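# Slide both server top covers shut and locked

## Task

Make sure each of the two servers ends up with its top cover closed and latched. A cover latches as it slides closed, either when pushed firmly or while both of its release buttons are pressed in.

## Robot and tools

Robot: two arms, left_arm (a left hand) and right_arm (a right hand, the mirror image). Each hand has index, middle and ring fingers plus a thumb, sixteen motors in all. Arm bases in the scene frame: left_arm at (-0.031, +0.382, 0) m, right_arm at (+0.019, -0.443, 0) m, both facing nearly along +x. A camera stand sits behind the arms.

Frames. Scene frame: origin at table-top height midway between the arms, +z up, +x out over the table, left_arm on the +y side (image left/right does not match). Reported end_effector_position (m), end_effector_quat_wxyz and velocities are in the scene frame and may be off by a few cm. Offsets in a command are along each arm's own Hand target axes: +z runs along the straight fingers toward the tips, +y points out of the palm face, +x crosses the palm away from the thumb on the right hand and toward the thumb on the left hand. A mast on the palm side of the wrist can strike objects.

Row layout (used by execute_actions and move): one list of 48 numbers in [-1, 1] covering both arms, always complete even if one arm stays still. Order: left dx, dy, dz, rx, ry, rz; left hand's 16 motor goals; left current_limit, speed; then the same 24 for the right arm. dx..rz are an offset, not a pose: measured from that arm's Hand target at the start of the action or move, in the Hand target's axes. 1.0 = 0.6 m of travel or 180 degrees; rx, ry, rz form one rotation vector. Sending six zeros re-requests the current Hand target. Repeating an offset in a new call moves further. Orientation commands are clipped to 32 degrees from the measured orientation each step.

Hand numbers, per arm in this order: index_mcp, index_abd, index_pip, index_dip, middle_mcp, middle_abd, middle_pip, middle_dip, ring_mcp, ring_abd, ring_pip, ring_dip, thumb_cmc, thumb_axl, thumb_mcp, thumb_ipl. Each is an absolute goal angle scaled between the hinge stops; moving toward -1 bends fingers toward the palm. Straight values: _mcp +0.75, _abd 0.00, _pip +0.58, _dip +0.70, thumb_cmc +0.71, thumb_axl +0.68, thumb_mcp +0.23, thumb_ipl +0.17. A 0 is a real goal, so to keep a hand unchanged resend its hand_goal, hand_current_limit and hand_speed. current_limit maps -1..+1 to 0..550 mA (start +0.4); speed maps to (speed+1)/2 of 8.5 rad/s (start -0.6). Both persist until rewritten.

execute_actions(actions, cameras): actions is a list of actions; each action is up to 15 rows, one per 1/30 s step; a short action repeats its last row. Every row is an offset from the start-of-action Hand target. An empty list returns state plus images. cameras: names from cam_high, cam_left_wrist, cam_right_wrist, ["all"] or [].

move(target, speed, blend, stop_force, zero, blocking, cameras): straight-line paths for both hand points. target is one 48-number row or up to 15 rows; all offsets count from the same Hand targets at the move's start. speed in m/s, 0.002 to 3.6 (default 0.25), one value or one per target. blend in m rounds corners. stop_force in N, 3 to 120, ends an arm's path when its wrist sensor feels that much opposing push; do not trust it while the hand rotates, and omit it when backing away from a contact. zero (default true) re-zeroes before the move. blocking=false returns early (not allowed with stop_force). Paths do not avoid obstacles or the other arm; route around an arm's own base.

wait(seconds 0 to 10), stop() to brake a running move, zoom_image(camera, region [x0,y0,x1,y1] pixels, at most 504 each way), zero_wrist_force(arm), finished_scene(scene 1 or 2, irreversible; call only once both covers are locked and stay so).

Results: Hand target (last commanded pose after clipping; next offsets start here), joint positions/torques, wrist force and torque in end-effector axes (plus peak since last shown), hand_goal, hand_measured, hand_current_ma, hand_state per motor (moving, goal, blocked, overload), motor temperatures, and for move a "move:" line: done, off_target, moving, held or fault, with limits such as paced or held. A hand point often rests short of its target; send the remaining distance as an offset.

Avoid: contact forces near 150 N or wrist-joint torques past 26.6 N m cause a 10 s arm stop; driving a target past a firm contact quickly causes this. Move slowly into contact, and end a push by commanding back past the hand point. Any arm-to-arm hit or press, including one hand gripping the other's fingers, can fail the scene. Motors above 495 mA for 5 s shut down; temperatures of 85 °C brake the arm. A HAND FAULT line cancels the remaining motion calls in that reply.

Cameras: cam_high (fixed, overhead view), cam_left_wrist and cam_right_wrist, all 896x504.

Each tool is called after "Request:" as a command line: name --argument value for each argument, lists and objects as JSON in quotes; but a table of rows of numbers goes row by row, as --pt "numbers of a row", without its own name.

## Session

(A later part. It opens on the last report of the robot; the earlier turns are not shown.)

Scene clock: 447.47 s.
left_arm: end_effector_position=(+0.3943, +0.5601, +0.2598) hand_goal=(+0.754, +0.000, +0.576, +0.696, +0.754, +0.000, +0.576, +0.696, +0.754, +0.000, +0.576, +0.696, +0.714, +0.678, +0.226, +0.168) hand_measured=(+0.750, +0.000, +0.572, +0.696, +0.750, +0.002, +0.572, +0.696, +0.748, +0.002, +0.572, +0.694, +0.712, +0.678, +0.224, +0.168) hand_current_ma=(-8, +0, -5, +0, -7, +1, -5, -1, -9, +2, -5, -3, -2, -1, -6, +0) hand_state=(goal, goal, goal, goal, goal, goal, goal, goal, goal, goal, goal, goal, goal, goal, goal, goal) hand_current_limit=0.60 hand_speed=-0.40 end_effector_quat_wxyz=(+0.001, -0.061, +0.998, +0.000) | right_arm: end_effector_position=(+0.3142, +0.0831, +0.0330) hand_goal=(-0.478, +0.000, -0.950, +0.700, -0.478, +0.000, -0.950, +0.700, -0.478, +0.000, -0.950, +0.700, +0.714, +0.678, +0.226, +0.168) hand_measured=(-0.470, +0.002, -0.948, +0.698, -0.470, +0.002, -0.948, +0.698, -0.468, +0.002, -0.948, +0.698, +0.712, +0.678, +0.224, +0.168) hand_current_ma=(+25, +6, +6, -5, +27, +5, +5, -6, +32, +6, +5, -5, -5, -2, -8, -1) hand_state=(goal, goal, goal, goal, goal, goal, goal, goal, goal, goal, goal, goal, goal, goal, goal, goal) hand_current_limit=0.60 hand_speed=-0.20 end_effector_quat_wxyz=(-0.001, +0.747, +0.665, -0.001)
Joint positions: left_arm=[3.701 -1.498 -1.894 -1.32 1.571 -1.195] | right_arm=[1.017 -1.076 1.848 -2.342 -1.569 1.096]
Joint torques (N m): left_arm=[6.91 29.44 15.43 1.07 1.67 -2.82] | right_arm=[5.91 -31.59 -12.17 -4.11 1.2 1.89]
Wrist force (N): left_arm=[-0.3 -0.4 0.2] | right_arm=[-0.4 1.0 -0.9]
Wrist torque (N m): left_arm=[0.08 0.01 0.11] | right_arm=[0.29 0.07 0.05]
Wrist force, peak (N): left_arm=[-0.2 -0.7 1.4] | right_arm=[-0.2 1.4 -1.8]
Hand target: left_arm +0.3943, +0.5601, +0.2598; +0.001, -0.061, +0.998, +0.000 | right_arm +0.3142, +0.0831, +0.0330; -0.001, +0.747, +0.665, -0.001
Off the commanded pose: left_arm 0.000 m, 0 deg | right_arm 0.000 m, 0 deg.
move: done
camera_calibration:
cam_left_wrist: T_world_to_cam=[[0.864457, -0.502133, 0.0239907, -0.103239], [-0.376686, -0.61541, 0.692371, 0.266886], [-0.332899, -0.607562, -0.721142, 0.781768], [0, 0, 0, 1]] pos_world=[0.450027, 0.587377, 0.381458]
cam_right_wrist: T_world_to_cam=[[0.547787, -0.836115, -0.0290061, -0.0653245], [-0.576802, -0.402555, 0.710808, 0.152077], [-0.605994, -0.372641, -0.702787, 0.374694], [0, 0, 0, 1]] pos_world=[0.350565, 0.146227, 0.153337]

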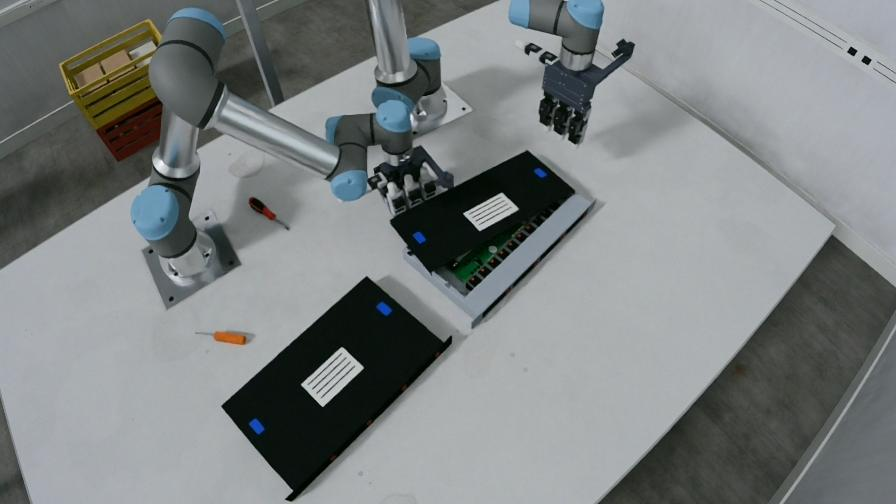

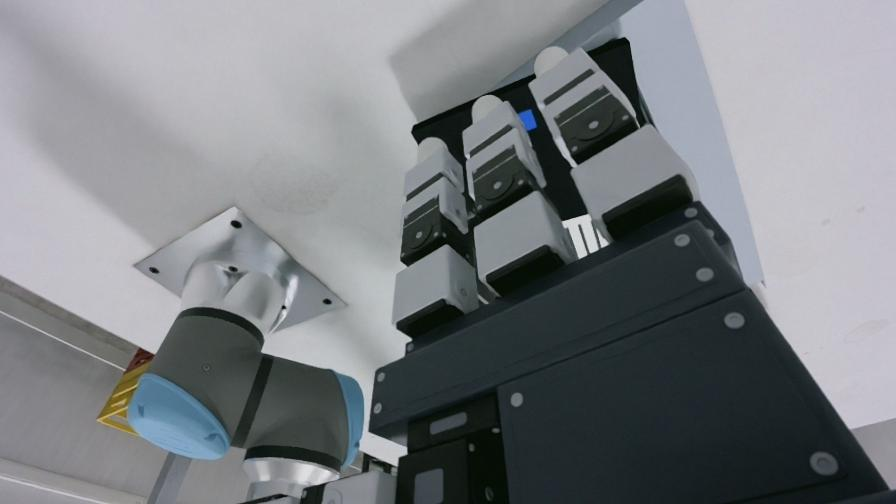

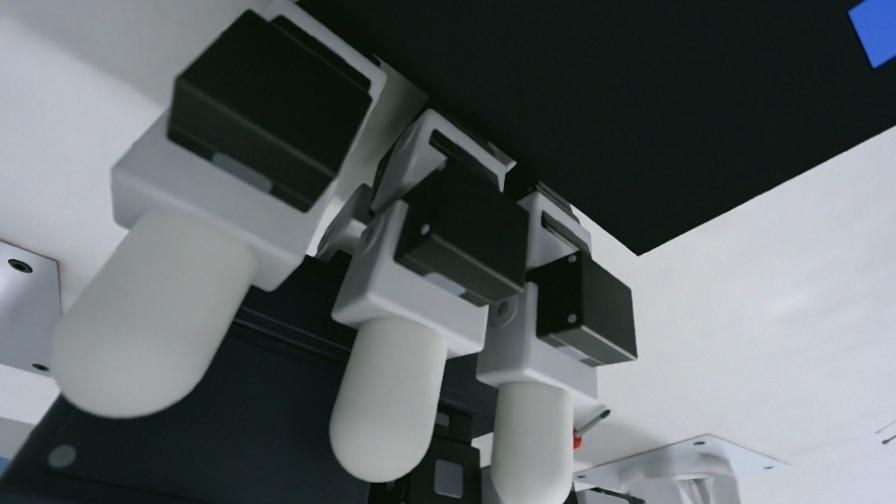

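Request:
move --pt "0 0 0 0 0 0 0.754 0 0.576 0.696 0.754 0 0.576 0.696 0.754 0 0.576 0.696 0.714 0.678 0.226 0.168 0.6 -0.4 0 0.0158 0 0 0 0 -0.479 0 -0.95 0.7 -0.479 0 -0.95 0.7 -0.479 0 -0.95 0.7 0.714 0.678 0.226 0.168 0.6 -0.2" --pt "0 0 0 0 0 0 0.754 0 0.576 0.696 0.754 0 0.576 0.696 0.754 0 0.576 0.696 0.714 0.678 0.226 0.168 0.6 -0.4 -0.014 0.0725 0 0 0 -0.0389 -0.479 0 -0.95 0.7 -0.479 0 -0.95 0.7 -0.479 0 -0.95 0.7 0.714 0.678 0.226 0.168 0.6 -0.2" --speed 0.03 --blend 0.003 --cameras '["all"]'

Request:
zoom_image --camera "cam_high" --region '[360, 110, 610, 340]'

Scene clock: 474.73 s.
left_arm: end_effector_position=(+0.3943, +0.5601, +0.2598) hand_goal=(+0.754, +0.000, +0.576, +0.696, +0.754, +0.000, +0.576, +0.696, +0.754, +0.000, +0.576, +0.696, +0.714, +0.678, +0.226, +0.168) hand_measured=(+0.750, +0.000, +0.572, +0.696, +0.750, +0.002, +0.572, +0.696, +0.748, +0.002, +0.572, +0.694, +0.712, +0.678, +0.224, +0.168) hand_current_ma=(-8, +0, -5, +0, -7, +1, -5, -1, -9, +2, -5, -3, -2, -1, -6, +0) hand_state=(goal, goal, goal, goal, goal, goal, goal, goal, goal, goal, goal, goal, goal, goal, goal, goal) hand_current_limit=0.60 hand_speed=-0.40 end_effector_quat_wxyz=(+0.001, -0.061, +0.998, +0.000) | right_arm: end_effector_position=(+0.3564, +0.0697, +0.0329) hand_goal=(-0.478, +0.000, -0.950, +0.700, -0.478, +0.000, -0.950, +0.700, -0.478, +0.000, -0.950, +0.700, +0.714, +0.678, +0.226, +0.168) hand_measured=(-0.474, +0.002, -0.948, +0.698, -0.470, +0.002, -0.948, +0.698, -0.472, -0.004, -0.948, +0.698, +0.712, +0.678, +0.224, +0.168) hand_current_ma=(+13, +4, +6, -5, +27, +4, +5, -6, +18, -7, +4, -5, -5, -2, -8, -1) hand_state=(goal, goal, goal, goal, goal, goal, goal, goal, goal, goal, goal, goal, goal, goal, goal, goal) hand_current_limit=0.60 hand_speed=-0.20 end_effector_quat_wxyz=(-0.001, +0.705, +0.709, -0.001)
Joint positions: left_arm=[3.701 -1.498 -1.894 -1.32 1.571 -1.196] | right_arm=[0.939 -1.087 1.868 -2.35 -1.569 0.896]
Joint torques (N m): left_arm=[7.54 29.56 16.3 2.15 1.85 -2.52] | right_arm=[-7.11 -53.33 -12.25 -4.38 -0.83 -1.89]
Wrist force (N): left_arm=[-0.2 -0.4 0.5] | right_arm=[-0.5 -0.6 -1.4]
Wrist torque (N m): left_arm=[0.05 0.01 0.12] | right_arm=[0.25 0.07 0.07]
Wrist force, peak (N): left_arm=[-0.2 -0.7 0.4] | right_arm=[-0.5 -1.5 -1.1]
Hand target: left_arm +0.3943, +0.5601, +0.2598; +0.001, -0.061, +0.998, +0.000 | right_arm +0.3565, +0.0697, +0.0329; -0.001, +0.705, +0.709, -0.001
Off the commanded pose: left_arm 0.000 m, 0 deg | right_arm 0.000 m, 0 deg.
move: done
camera_calibration:
cam_left_wrist: T_world_to_cam=[[0.864647, -0.501809, 0.023938, -0.10336], [-0.376426, -0.615577, 0.692365, 0.266893], [-0.332699, -0.607662, -0.721151, 0.781766], [0, 0, 0, 1]] pos_world=[0.449928, 0.587476, 0.381458]
cam_right_wrist: T_world_to_cam=[[0.645513, -0.763194, -0.0291158, -0.139515], [-0.523546, -0.46993, 0.710679, 0.156862], [-0.556069, -0.443509, -0.702913, 0.382378], [0, 0, 0, 1]] pos_world=[0.384811, 0.136825, 0.153238]

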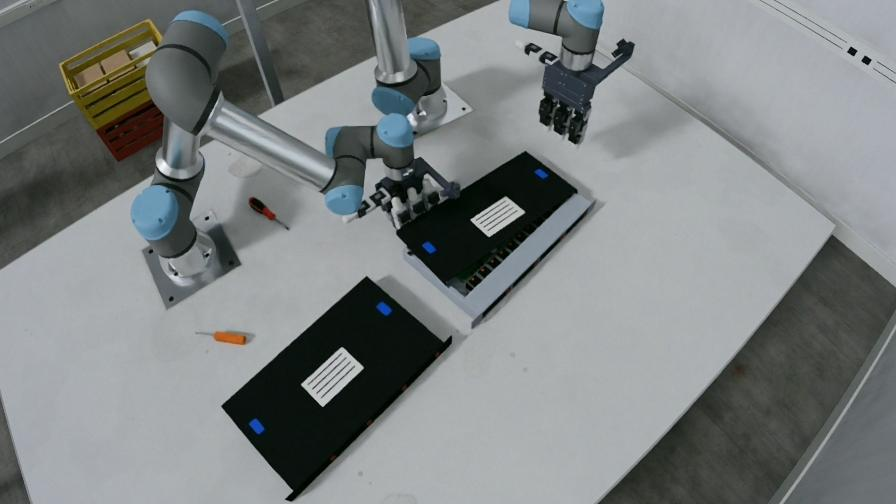

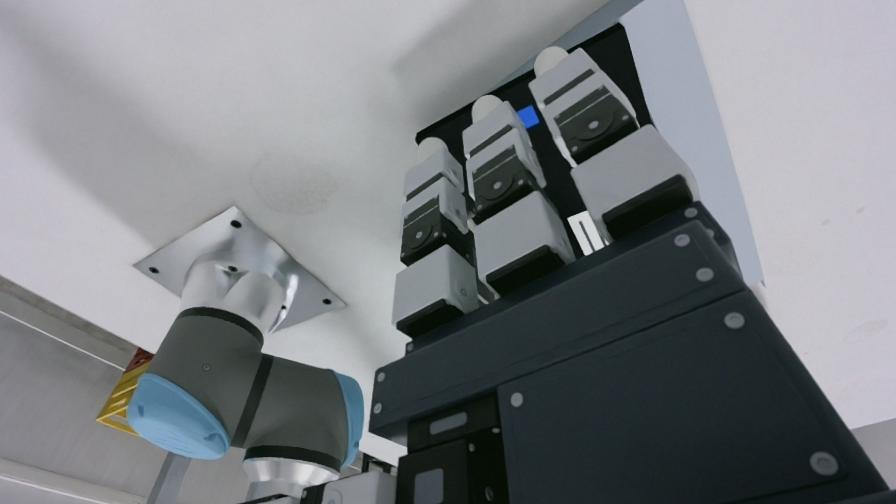

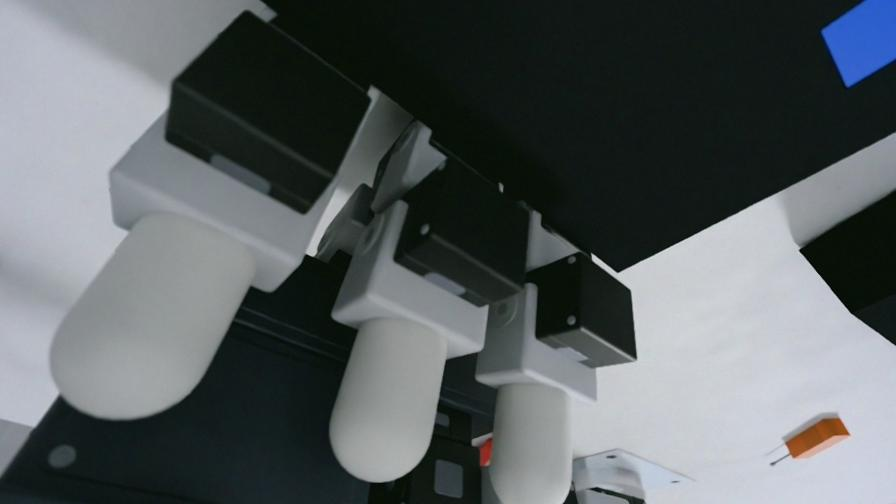

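Scaled by 2.016 from the camera's 896x504 image, which has a finer 1280x720 frame.

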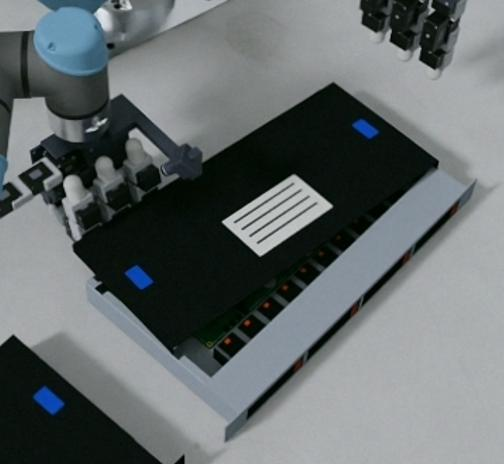

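Request:
move --target '[0,0,0,0,0,0,0.754,0,0.576,0.696,0.754,0,0.576,0.696,0.754,0,0.576,0.696,0.714,0.678,0.226,0.168,0.6,-0.4,-0.0135,0.0555,0,0,0,-0.0383,-0.479,0,-0.95,0.7,-0.479,0,-0.95,0.7,-0.479,0,-0.95,0.7,0.714,0.678,0.226,0.168,0.6,-0.2]' --speed 0.03 --cameras '["all"]'

Request:
zoom_image --camera "cam_high" --region '[380, 130, 610, 340]'

Request:
zoom_image --camera "cam_high" --region '[395, 220, 485, 330]'

Request:
zoom_image --camera "cam_high" --region '[510, 130, 610, 230]'

Scene clock: 491.20 s.
left_arm: end_effector_position=(+0.3943, +0.5601, +0.2598) hand_goal=(+0.754, +0.000, +0.576, +0.696, +0.754, +0.000, +0.576, +0.696, +0.754, +0.000, +0.576, +0.696, +0.714, +0.678, +0.226, +0.168) hand_measured=(+0.750, +0.000, +0.572, +0.696, +0.750, +0.002, +0.572, +0.696, +0.748, +0.002, +0.572, +0.694, +0.712, +0.678, +0.224, +0.168) hand_current_ma=(-8, +0, -5, +0, -7, +1, -5, -1, -9, +2, -5, -3, -2, -1, -6, +0) hand_state=(goal, goal, goal, goal, goal, goal, goal, goal, goal, goal, goal, goal, goal, goal, goal, goal) hand_current_limit=0.60 hand_speed=-0.40 end_effector_quat_wxyz=(+0.001, -0.061, +0.998, +0.000) | right_arm: end_effector_position=(+0.3898, +0.0618, +0.0328) hand_goal=(-0.478, +0.000, -0.950, +0.700, -0.478, +0.000, -0.950, +0.700, -0.478, +0.000, -0.950, +0.700, +0.714, +0.678, +0.226, +0.168) hand_measured=(-0.470, +0.002, -0.948, +0.698, -0.468, +0.002, -0.948, +0.698, -0.472, -0.004, -0.948, +0.698, +0.712, +0.678, +0.224, +0.168) hand_current_ma=(+23, +4, +3, -5, +32, +4, +5, -6, +18, -7, +4, -5, -5, -2, -8, -1) hand_state=(goal, goal, goal, goal, goal, goal, goal, goal, goal, goal, goal, goal, goal, goal, goal, goal) hand_current_limit=0.60 hand_speed=-0.20 end_effector_quat_wxyz=(-0.001, +0.661, +0.750, -0.001)
Joint positions: left_arm=[3.701 -1.498 -1.894 -1.32 1.571 -1.196] | right_arm=[0.877 -1.091 1.874 -2.353 -1.569 0.714]
Joint torques (N m): left_arm=[6.71 29.15 16.73 3.11 1.9 -2.33] | right_arm=[-4.85 -52.63 -12.29 -4.45 -1.03 -1.92]
Wrist force (N): left_arm=[-0.3 -0.3 0.5] | right_arm=[0.1 0.1 -0.4]
Wrist torque (N m): left_arm=[0.06 0.02 0.10] | right_arm=[0.22 0.06 0.09]
Wrist force, peak (N): left_arm=[-0.5 -0.7 0.5] | right_arm=[-0.7 -0.8 -1.5]
Hand target: left_arm +0.3943, +0.5601, +0.2598; +0.001, -0.061, +0.998, +0.000 | right_arm +0.3898, +0.0618, +0.0328; -0.001, +0.661, +0.750, -0.001
Off the commanded pose: left_arm 0.000 m, 0 deg | right_arm 0.000 m, 0 deg.
move: done
camera_calibration:
cam_left_wrist: T_world_to_cam=[[0.864647, -0.501809, 0.023938, -0.10336], [-0.376426, -0.615577, 0.692365, 0.266893], [-0.332699, -0.607662, -0.721151, 0.781766], [0, 0, 0, 1]] pos_world=[0.449928, 0.587476, 0.381458]
cam_right_wrist: T_world_to_cam=[[0.732445, -0.680196, -0.0292893, -0.206098], [-0.463377, -0.529566, 0.710522, 0.150819], [-0.498805, -0.506846, -0.703065, 0.378963], [0, 0, 0, 1]] pos_world=[0.40987, 0.131758, 0.153239]

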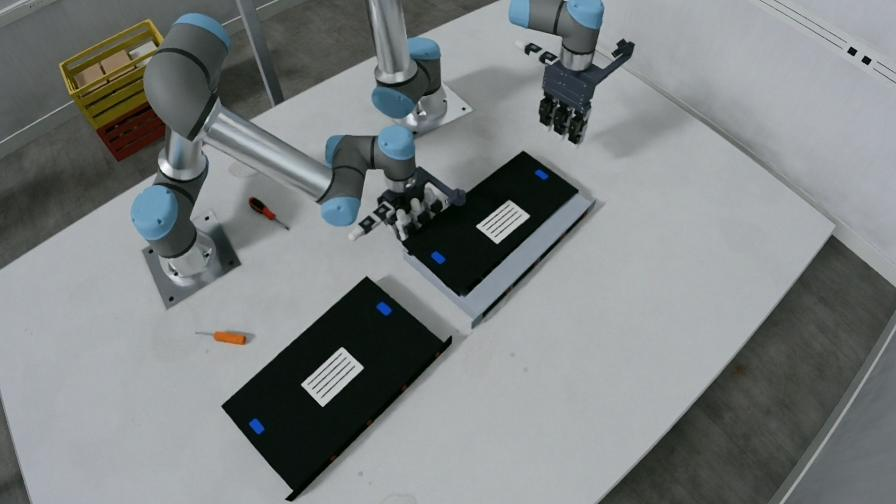

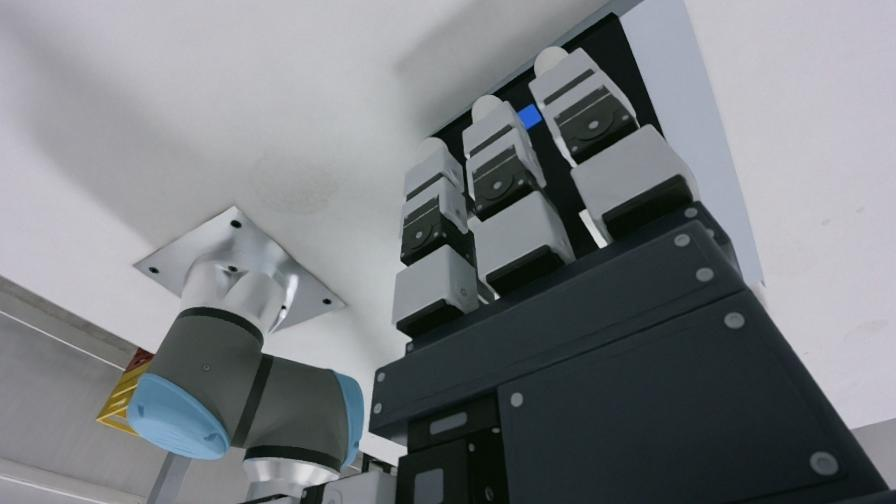

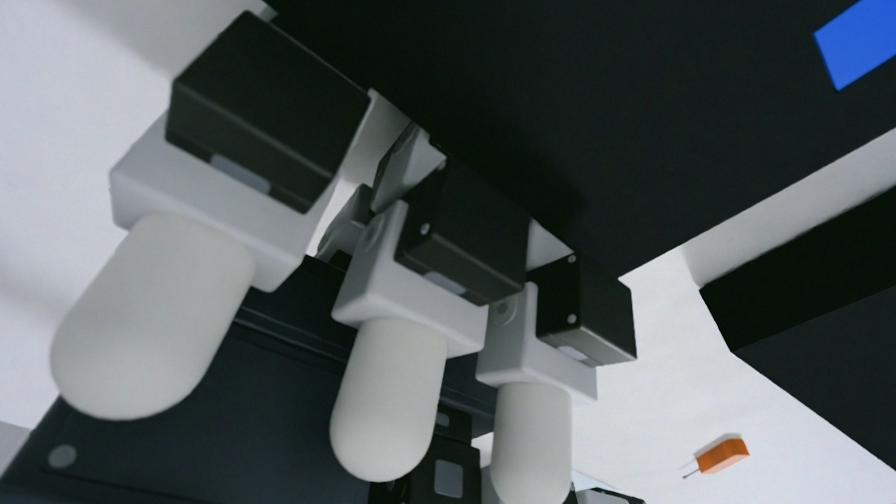

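Scaled by 2.191 from the camera's 896x504 image, which has a finer 1280x720 frame.

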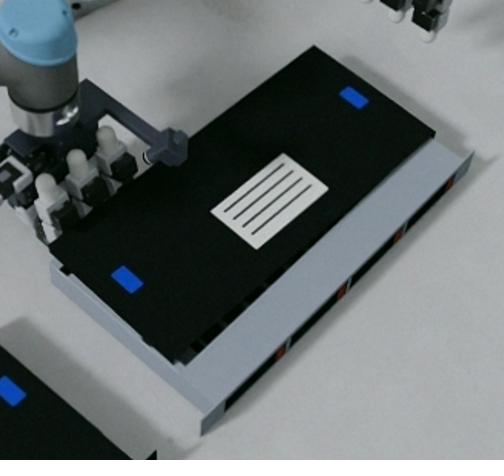

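Scaled by 4.582 from the camera's 896x504 image, which has a finer 1280x720 frame.

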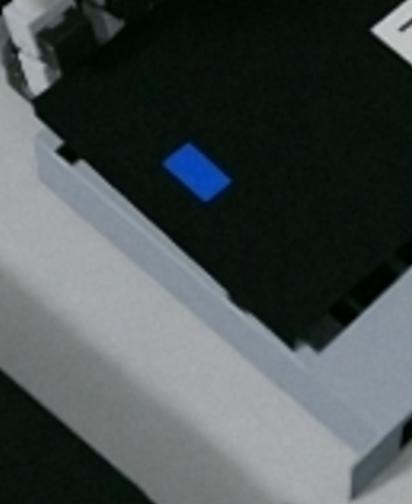

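Scaled by 5.040 from the camera's 896x504 image, which has a finer 1280x720 frame.

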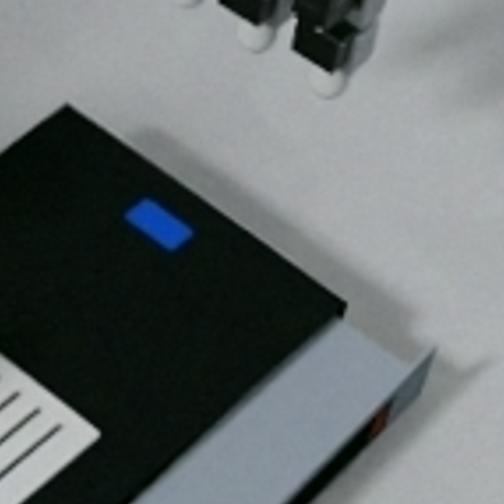

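Request:
move --pt "-0.3812 -0.3172 0.0663 0 0 0.5 0.754 0 0.576 0.696 0.754 0 0.576 0.696 0.754 0 0.576 0.696 0.714 0.678 0.226 0.168 0.6 -0.4 0 -0.0417 0 0 0 0 -0.479 0 -0.95 0.7 -0.479 0 -0.95 0.7 -0.479 0 -0.95 0.7 0.714 0.678 0.226 0.168 0.6 -0.2" --pt "-0.3812 -0.3172 0.1513 0 0 0.5 0.754 0 0.576 0.696 0.754 0 0.576 0.696 0.754 0 0.576 0.696 0.714 0.678 0.226 0.168 0.6 -0.4 0 -0.0417 -0.1 0 0 0 -0.479 0 -0.95 0.7 -0.479 0 -0.95 0.7 -0.479 0 -0.95 0.7 0.714 0.678 0.226 0.168 0.6 -0.2" --speed '[0.25,0.08]' --blend 0.01 --cameras '["all"]'

Request:
zoom_image --camera "cam_high" --region '[400, 130, 610, 330]'

Request:
zoom_image --camera "cam_left_wrist" --region '[340, 0, 740, 260]'

Scene clock: 547.57 s.
left_arm: end_effector_position=(+0.6445, +0.3990, +0.1693) hand_goal=(+0.754, +0.000, +0.576, +0.696, +0.754, +0.000, +0.576, +0.696, +0.754, +0.000, +0.576, +0.696, +0.714, +0.678, +0.226, +0.168) hand_measured=(+0.750, +0.000, +0.572, +0.696, +0.750, +0.002, +0.572, +0.696, +0.750, +0.002, +0.572, +0.694, +0.712, +0.678, +0.224, +0.168) hand_current_ma=(-8, +0, -5, +0, -7, +1, -5, -1, -9, +2, -5, -3, -2, -1, -6, +0) hand_state=(goal, goal, goal, goal, goal, goal, goal, goal, goal, goal, goal, goal, goal, goal, goal, goal) hand_current_limit=0.60 hand_speed=-0.40 end_effector_quat_wxyz=(+0.000, +0.663, +0.749, +0.000) | right_arm: end_effector_position=(+0.3651, +0.0586, +0.0928) hand_goal=(-0.478, +0.000, -0.950, +0.700, -0.478, +0.000, -0.950, +0.700, -0.478, +0.000, -0.950, +0.700, +0.714, +0.678, +0.226, +0.168) hand_measured=(-0.470, +0.002, -0.948, +0.698, -0.468, +0.002, -0.948, +0.698, -0.472, -0.004, -0.948, +0.698, +0.712, +0.678, +0.224, +0.168) hand_current_ma=(+23, +4, +3, -5, +32, +4, +5, -6, +18, -7, +4, -5, -5, -2, -8, -1) hand_state=(goal, goal, goal, goal, goal, goal, goal, goal, goal, goal, goal, goal, goal, goal, goal, goal) hand_current_limit=0.60 hand_speed=-0.20 end_effector_quat_wxyz=(-0.001, +0.661, +0.750, -0.001)
Joint positions: left_arm=[3.404 -1.871 -1.718 -1.122 1.571 0.078] | right_arm=[0.906 -1.216 1.868 -2.222 -1.569 0.743]
Joint torques (N m): left_arm=[-7.99 29.59 12.02 3.74 -2.23 2.25] | right_arm=[-3.47 -48.23 -32.09 -0.79 -1.09 -1.52]
Wrist force (N): left_arm=[-0.2 -0.8 0.1] | right_arm=[-0.4 0.9 -0.5]
Wrist torque (N m): left_arm=[0.04 -0.01 -0.02] | right_arm=[0.25 0.07 -0.03]
Wrist force, peak (N): left_arm=[-0.6 -0.7 -0.2] | right_arm=[-0.6 0.9 -1.3]
Hand target: left_arm +0.6445, +0.3990, +0.1692; +0.000, +0.663, +0.749, +0.000 | right_arm +0.3651, +0.0586, +0.0929; -0.001, +0.661, +0.750, -0.001
Off the commanded pose: left_arm 0.000 m, 0 deg | right_arm 0.000 m, 0 deg.
move: done
camera_calibration:
cam_left_wrist: T_world_to_cam=[[-0.501851, -0.864664, 0.0224197, 0.627334], [-0.616023, 0.375495, 0.692473, 0.0835569], [-0.607175, 0.333707, -0.721095, 0.503105], [0, 0, 0, 1]] pos_world=[0.671774, 0.343168, 0.290861]
cam_right_wrist: T_world_to_cam=[[0.732581, -0.680049, -0.0292909, -0.188505], [-0.46327, -0.52966, 0.710522, 0.0951885], [-0.498704, -0.506945, -0.703066, 0.407209], [0, 0, 0, 1]] pos_world=[0.385269, 0.128658, 0.213139]

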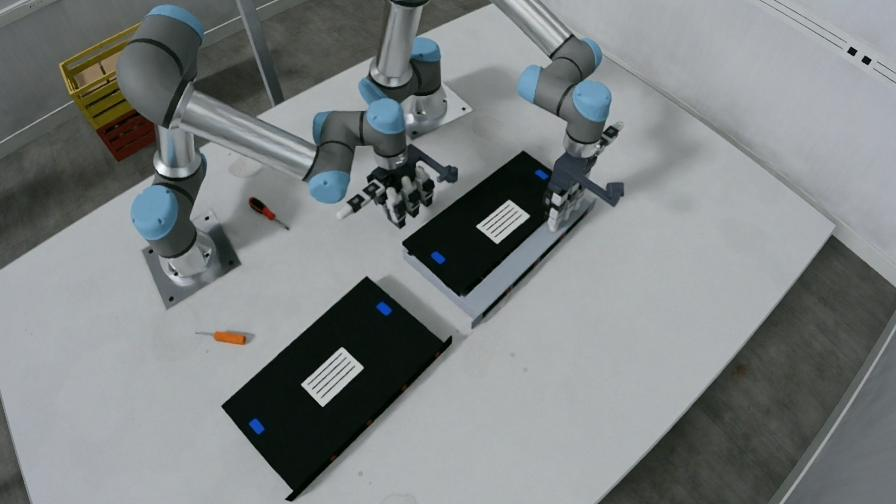

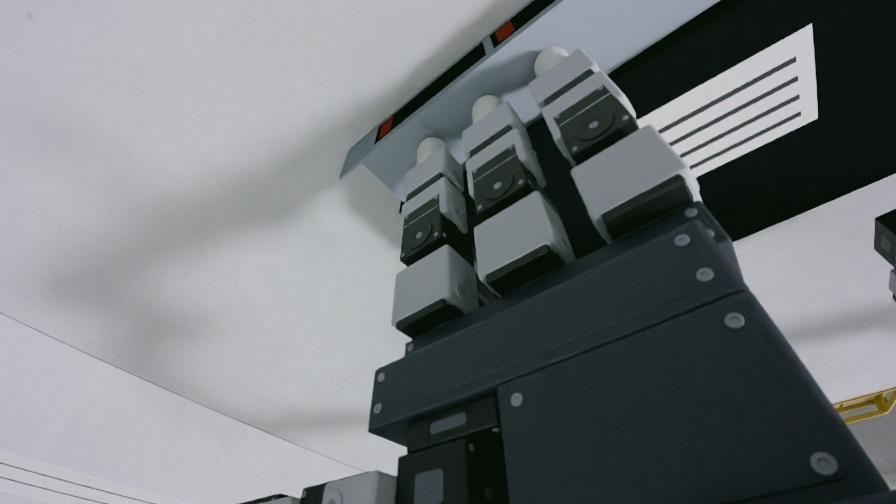

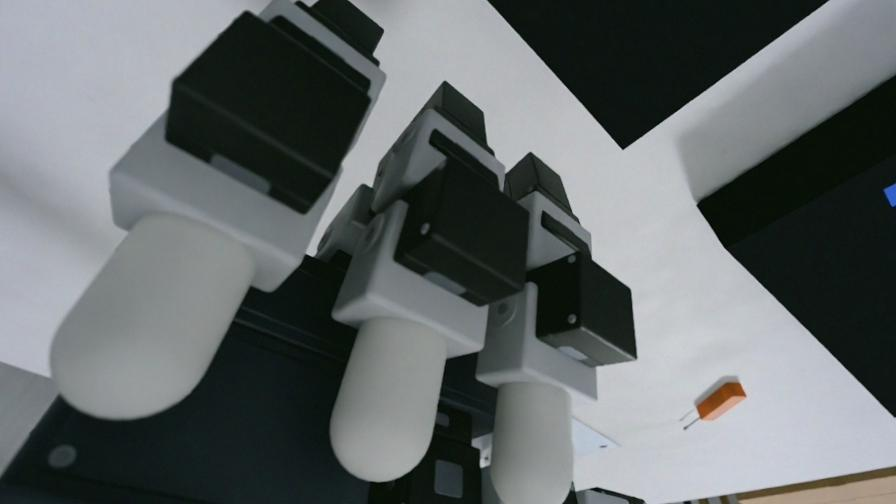

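Scaled by 2.400 from the camera's 896x504 image, which has a finer 1280x720 frame.

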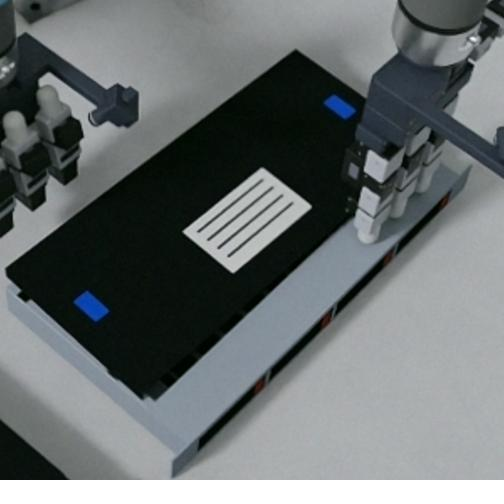

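Scaled by 1.260 from the camera's 896x504 image, which has a finer 1280x720 frame.

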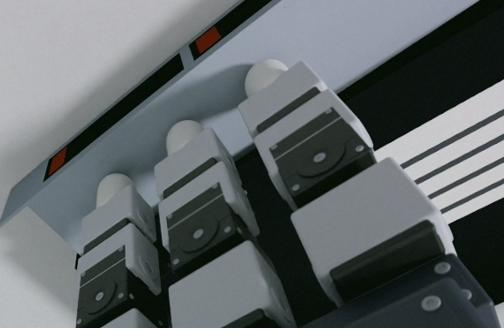

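Request:
move --target '[0,-0.0583,0,0,0,-0.0028,0.754,0,0.576,0.696,0.754,0,0.576,0.696,0.754,0,0.576,0.696,0.714,0.678,0.226,0.168,0.6,-0.4,0,0,0,0,0,0,-0.479,0,-0.95,0.7,-0.479,0,-0.95,0.7,-0.479,0,-0.95,0.7,0.714,0.678,0.226,0.168,0.6,-0.2]' --speed 0.03 --cameras '["all"]'

Request:
zoom_image --camera "cam_high" --region '[400, 130, 610, 330]'

Request:
zoom_image --camera "cam_left_wrist" --region '[340, 0, 740, 260]'

Scene clock: 570.90 s.
left_arm: end_effector_position=(+0.6099, +0.3948, +0.1692) hand_goal=(+0.754, +0.000, +0.576, +0.696, +0.754, +0.000, +0.576, +0.696, +0.754, +0.000, +0.576, +0.696, +0.714, +0.678, +0.226, +0.168) hand_measured=(+0.742, +0.002, +0.568, +0.694, +0.744, +0.002, +0.570, +0.694, +0.744, +0.002, +0.572, +0.694, +0.712, +0.678, +0.224, +0.168) hand_current_ma=(-25, +3, -14, -3, -23, +3, -9, -2, -22, +2, -7, -3, -2, -1, -6, +0) hand_state=(goal, goal, goal, goal, goal, goal, goal, goal, goal, goal, goal, goal, goal, goal, goal, goal) hand_current_limit=0.60 hand_speed=-0.40 end_effector_quat_wxyz=(+0.000, +0.659, +0.752, +0.000) | right_arm: end_effector_position=(+0.3651, +0.0586, +0.0929) hand_goal=(-0.478, +0.000, -0.950, +0.700, -0.478, +0.000, -0.950, +0.700, -0.478, +0.000, -0.950, +0.700, +0.714, +0.678, +0.226, +0.168) hand_measured=(-0.470, +0.002, -0.948, +0.698, -0.468, +0.002, -0.948, +0.698, -0.472, -0.004, -0.948, +0.698, +0.712, +0.678, +0.224, +0.168) hand_current_ma=(+23, +4, +3, -5, +32, +4, +5, -6, +18, -7, +4, -5, -5, -2, -8, -1) hand_state=(goal, goal, goal, goal, goal, goal, goal, goal, goal, goal, goal, goal, goal, goal, goal, goal) hand_current_limit=0.60 hand_speed=-0.20 end_effector_quat_wxyz=(-0.001, +0.661, +0.750, -0.001)
Joint positions: left_arm=[3.408 -1.796 -1.818 -1.098 1.571 0.073] | right_arm=[0.906 -1.216 1.868 -2.222 -1.569 0.743]
Joint torques (N m): left_arm=[7.86 43.78 10.55 3.12 -1.16 -2.45] | right_arm=[-4.69 -49.18 -31.16 -0.62 1.42 -1.49]
Wrist force (N): left_arm=[0.5 1.2 -0.2] | right_arm=[-0.5 1.0 -0.6]
Wrist torque (N m): left_arm=[0.06 0.02 0.13] | right_arm=[0.27 0.08 -0.04]
Wrist force, peak (N): left_arm=[0.5 1.2 -0.2] | right_arm=[-0.6 1.1 -0.9]
Hand target: left_arm +0.6098, +0.3948, +0.1692; +0.000, +0.659, +0.752, +0.000 | right_arm +0.3651, +0.0586, +0.0929; -0.001, +0.661, +0.750, -0.001
Off the commanded pose: left_arm 0.000 m, 0 deg | right_arm 0.000 m, 0 deg.
move: done
camera_calibration:
cam_left_wrist: T_world_to_cam=[[-0.494175, -0.869073, 0.0224216, 0.603327], [-0.619315, 0.370022, 0.692483, 0.0680639], [-0.610115, 0.328322, -0.721086, 0.487351], [0, 0, 0, 1]] pos_world=[0.637643, 0.339142, 0.290761]
cam_right_wrist: T_world_to_cam=[[0.732581, -0.680049, -0.0292909, -0.188502], [-0.46327, -0.52966, 0.710522, 0.0951174], [-0.498704, -0.506945, -0.703066, 0.407279], [0, 0, 0, 1]] pos_world=[0.385269, 0.128658, 0.213239]

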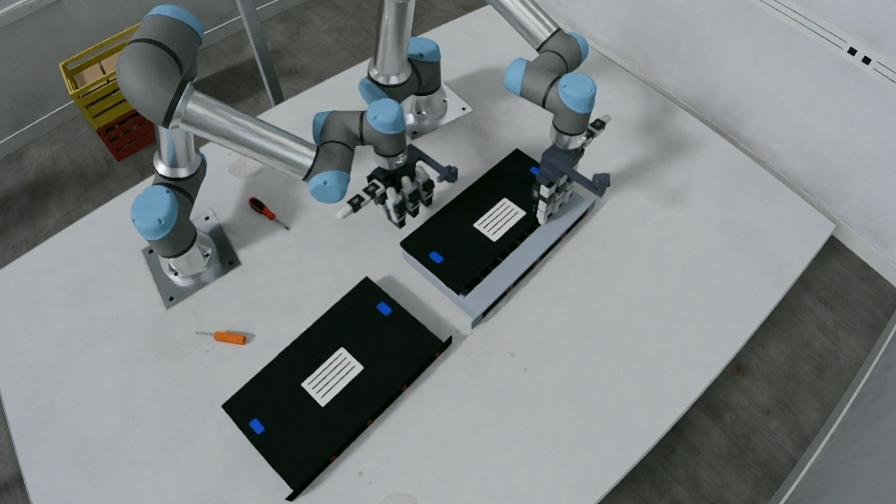

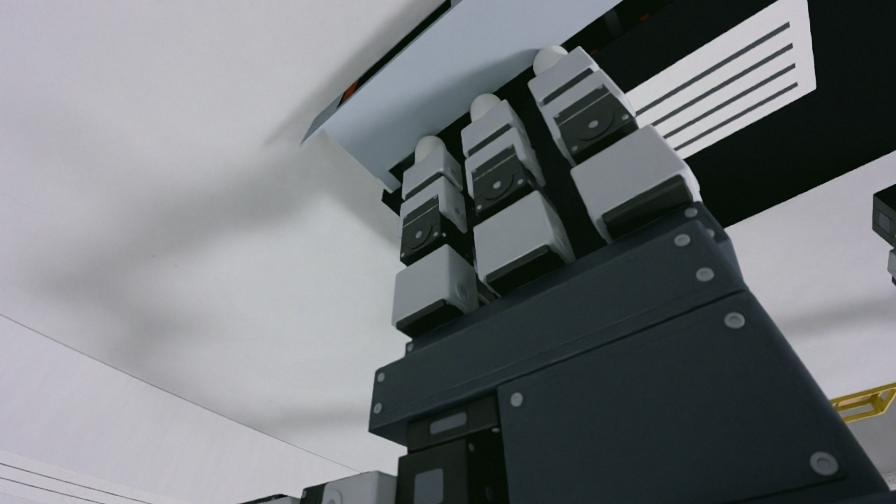

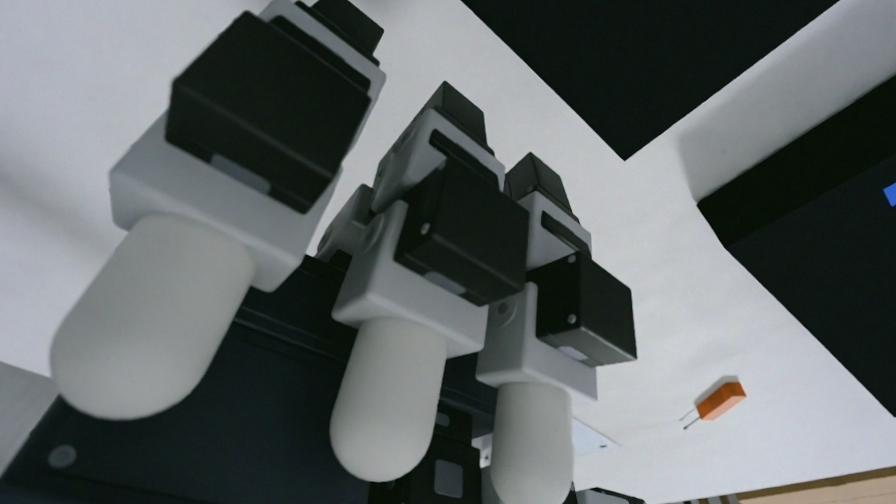

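Scaled by 2.400 from the camera's 896x504 image, which has a finer 1280x720 frame.

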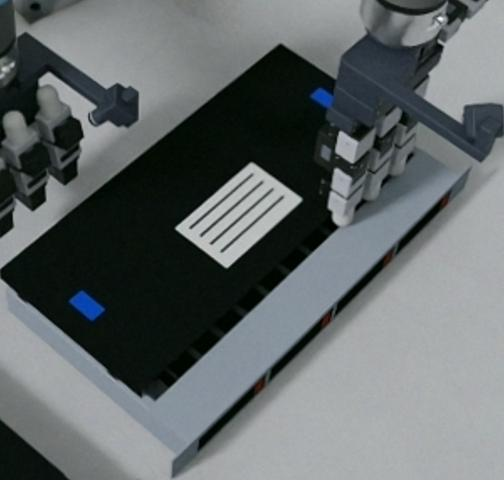

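Scaled by 1.260 from the camera's 896x504 image, which has a finer 1280x720 frame.

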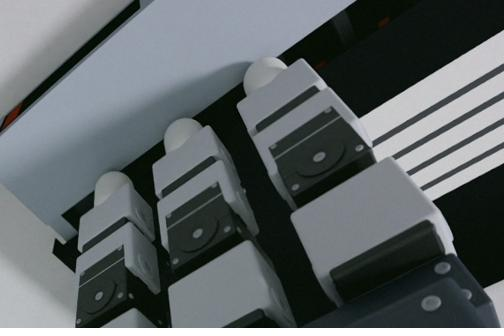

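Request:
move --pt "0 0.0167 0 0 0 0 0.754 0 0.576 0.696 0.754 0 0.576 0.696 0.754 0 0.576 0.696 0.714 0.678 0.226 0.168 0.6 -0.4 0 0 0 0 0 0 -0.479 0 -0.95 0.7 -0.479 0 -0.95 0.7 -0.479 0 -0.95 0.7 0.714 0.678 0.226 0.168 0.6 -0.2" --pt "0 0.0167 -0.1347 0 0 0 0.754 0 0.576 0.696 0.754 0 0.576 0.696 0.754 0 0.576 0.696 0.714 0.678 0.226 0.168 0.6 -0.4 0 0 0 0 0 0 -0.479 0 -0.95 0.7 -0.479 0 -0.95 0.7 -0.479 0 -0.95 0.7 0.714 0.678 0.226 0.168 0.6 -0.2" --pt "0.3353 -0.3482 -0.1347 0 0 -0.5 0.754 0 0.576 0.696 0.754 0 0.576 0.696 0.754 0 0.576 0.696 0.714 0.678 0.226 0.168 0.6 -0.4 0 0 0 0 0 0 -0.479 0 -0.95 0.7 -0.479 0 -0.95 0.7 -0.479 0 -0.95 0.7 0.714 0.678 0.226 0.168 0.6 -0.2" --pt "0.3353 -0.3482 0.0153 0 0 -0.5 0.754 0 0.576 0.696 0.754 0 0.576 0.696 0.754 0 0.576 0.696 0.714 0.678 0.226 0.168 0.6 -0.4 0 0 0 0 0 0 -0.479 0 -0.95 0.7 -0.479 0 -0.95 0.7 -0.479 0 -0.95 0.7 0.714 0.678 0.226 0.168 0.6 -0.2" --speed '[0.05,0.15,0.25,0.1]' --blend '[0.005,0.02,0.02,0]' --cameras '["all"]'

Request:
zoom_image --camera "cam_high" --region '[400, 130, 610, 330]'

Request:
zoom_image --camera "cam_left_wrist" --region '[340, 0, 740, 260]'

Scene clock: 618.60 s.
left_arm: end_effector_position=(+0.3764, +0.5670, +0.1599) hand_goal=(+0.754, +0.000, +0.576, +0.696, +0.754, +0.000, +0.576, +0.696, +0.754, +0.000, +0.576, +0.696, +0.714, +0.678, +0.226, +0.168) hand_measured=(+0.750, +0.002, +0.572, +0.694, +0.750, +0.002, +0.572, +0.694, +0.750, +0.002, +0.572, +0.694, +0.712, +0.678, +0.224, +0.168) hand_current_ma=(-8, +3, -5, -3, -7, +3, -5, -2, -9, +2, -5, -3, -2, -1, -6, +0) hand_state=(goal, goal, goal, goal, goal, goal, goal, goal, goal, goal, goal, goal, goal, goal, goal, goal) hand_current_limit=0.60 hand_speed=-0.40 end_effector_quat_wxyz=(+0.001, -0.065, +0.998, +0.000) | right_arm: end_effector_position=(+0.3651, +0.0586, +0.0929) hand_goal=(-0.478, +0.000, -0.950, +0.700, -0.478, +0.000, -0.950, +0.700, -0.478, +0.000, -0.950, +0.700, +0.714, +0.678, +0.226, +0.168) hand_measured=(-0.470, +0.002, -0.948, +0.698, -0.468, +0.002, -0.948, +0.698, -0.472, -0.004, -0.948, +0.698, +0.712, +0.678, +0.224, +0.168) hand_current_ma=(+23, +4, +3, -5, +32, +4, +5, -6, +18, -7, +4, -5, -5, -2, -8, -1) hand_state=(goal, goal, goal, goal, goal, goal, goal, goal, goal, goal, goal, goal, goal, goal, goal, goal) hand_current_limit=0.60 hand_speed=-0.20 end_effector_quat_wxyz=(-0.001, +0.661, +0.750, -0.001)
Joint positions: left_arm=[3.735 -1.559 -2.112 -1.04 1.571 -1.171] | right_arm=[0.906 -1.216 1.868 -2.222 -1.569 0.743]
Joint torques (N m): left_arm=[-8.34 13.59 14.14 3.17 1.62 -2.54] | right_arm=[-4.47 -48.53 -30.71 -0.6 1.32 -1.58]
Wrist force (N): left_arm=[-0.3 0.1 0.2] | right_arm=[-0.6 1.0 -0.9]
Wrist torque (N m): left_arm=[0.13 0.00 0.09] | right_arm=[0.29 0.10 -0.05]
Wrist force, peak (N): left_arm=[0.2 1.2 -0.2] | right_arm=[-0.7 1.1 -0.8]
Hand target: left_arm +0.3765, +0.5670, +0.1598; +0.001, -0.065, +0.998, +0.000 | right_arm +0.3651, +0.0586, +0.0929; -0.001, +0.661, +0.750, -0.001
Off the commanded pose: left_arm 0.000 m, 0 deg | right_arm 0.000 m, 0 deg.
move: done
camera_calibration:
cam_left_wrist: T_world_to_cam=[[0.869057, -0.494133, 0.0239406, -0.0881146], [-0.370955, -0.618872, 0.69238, 0.333386], [-0.327311, -0.610598, -0.721136, 0.707604], [0, 0, 0, 1]] pos_world=[0.431854, 0.594844, 0.281558]
cam_right_wrist: T_world_to_cam=[[0.732581, -0.680049, -0.0292909, -0.188502], [-0.46327, -0.52966, 0.710522, 0.0951174], [-0.498704, -0.506945, -0.703066, 0.407279], [0, 0, 0, 1]] pos_world=[0.385269, 0.128658, 0.213239]

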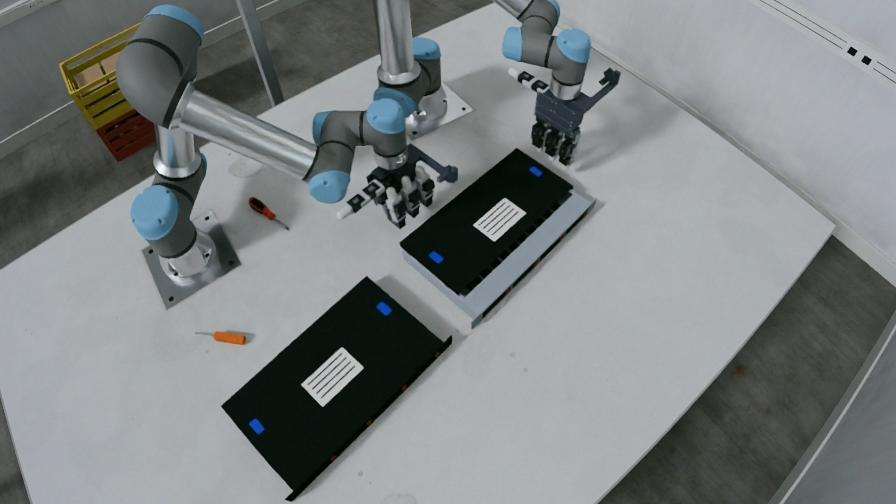

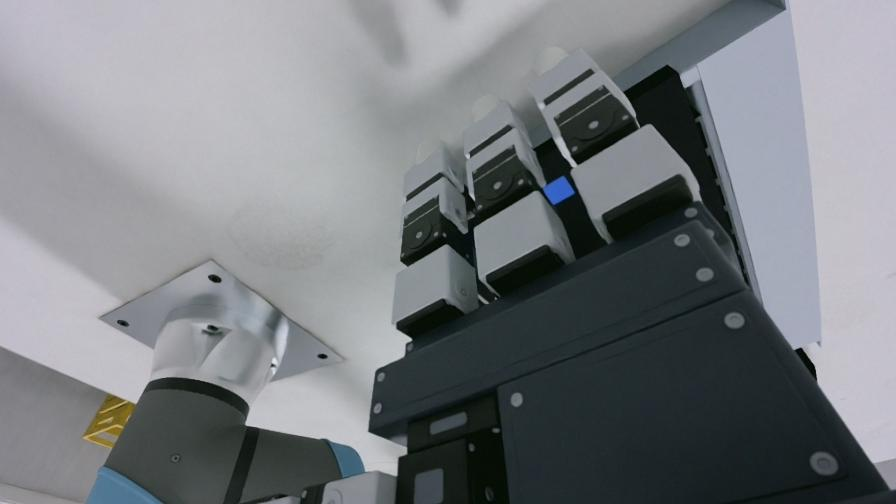

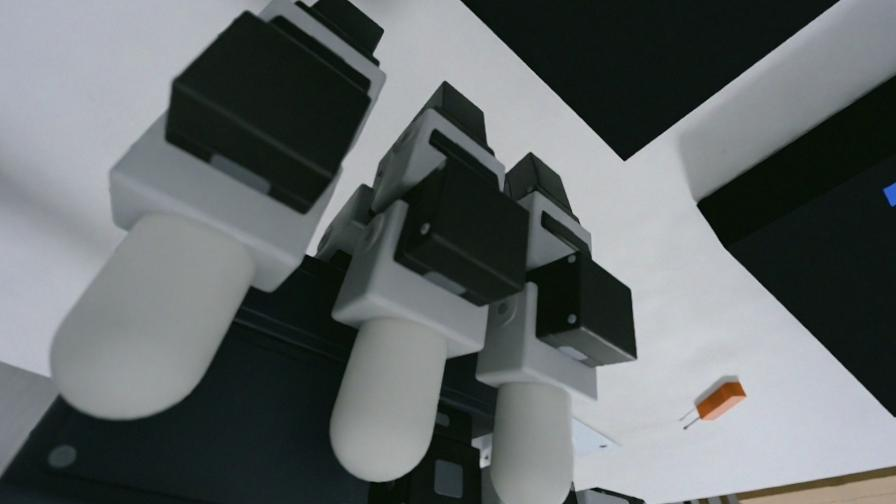

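Scaled by 2.400 from the camera's 896x504 image, which has a finer 1280x720 frame.

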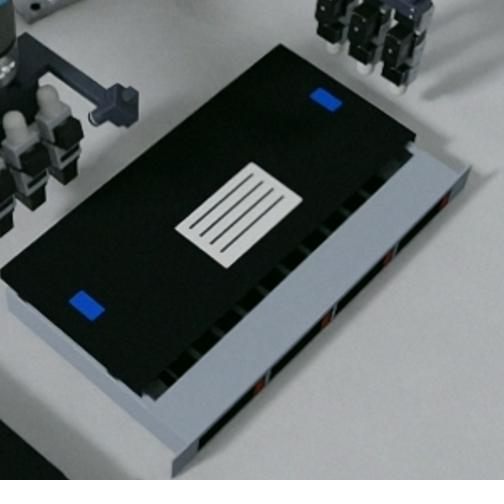

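Scaled by 1.260 from the camera's 896x504 image, which has a finer 1280x720 frame.

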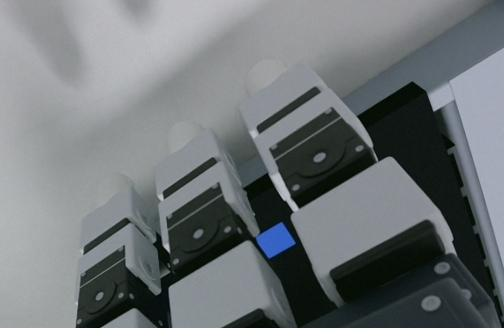

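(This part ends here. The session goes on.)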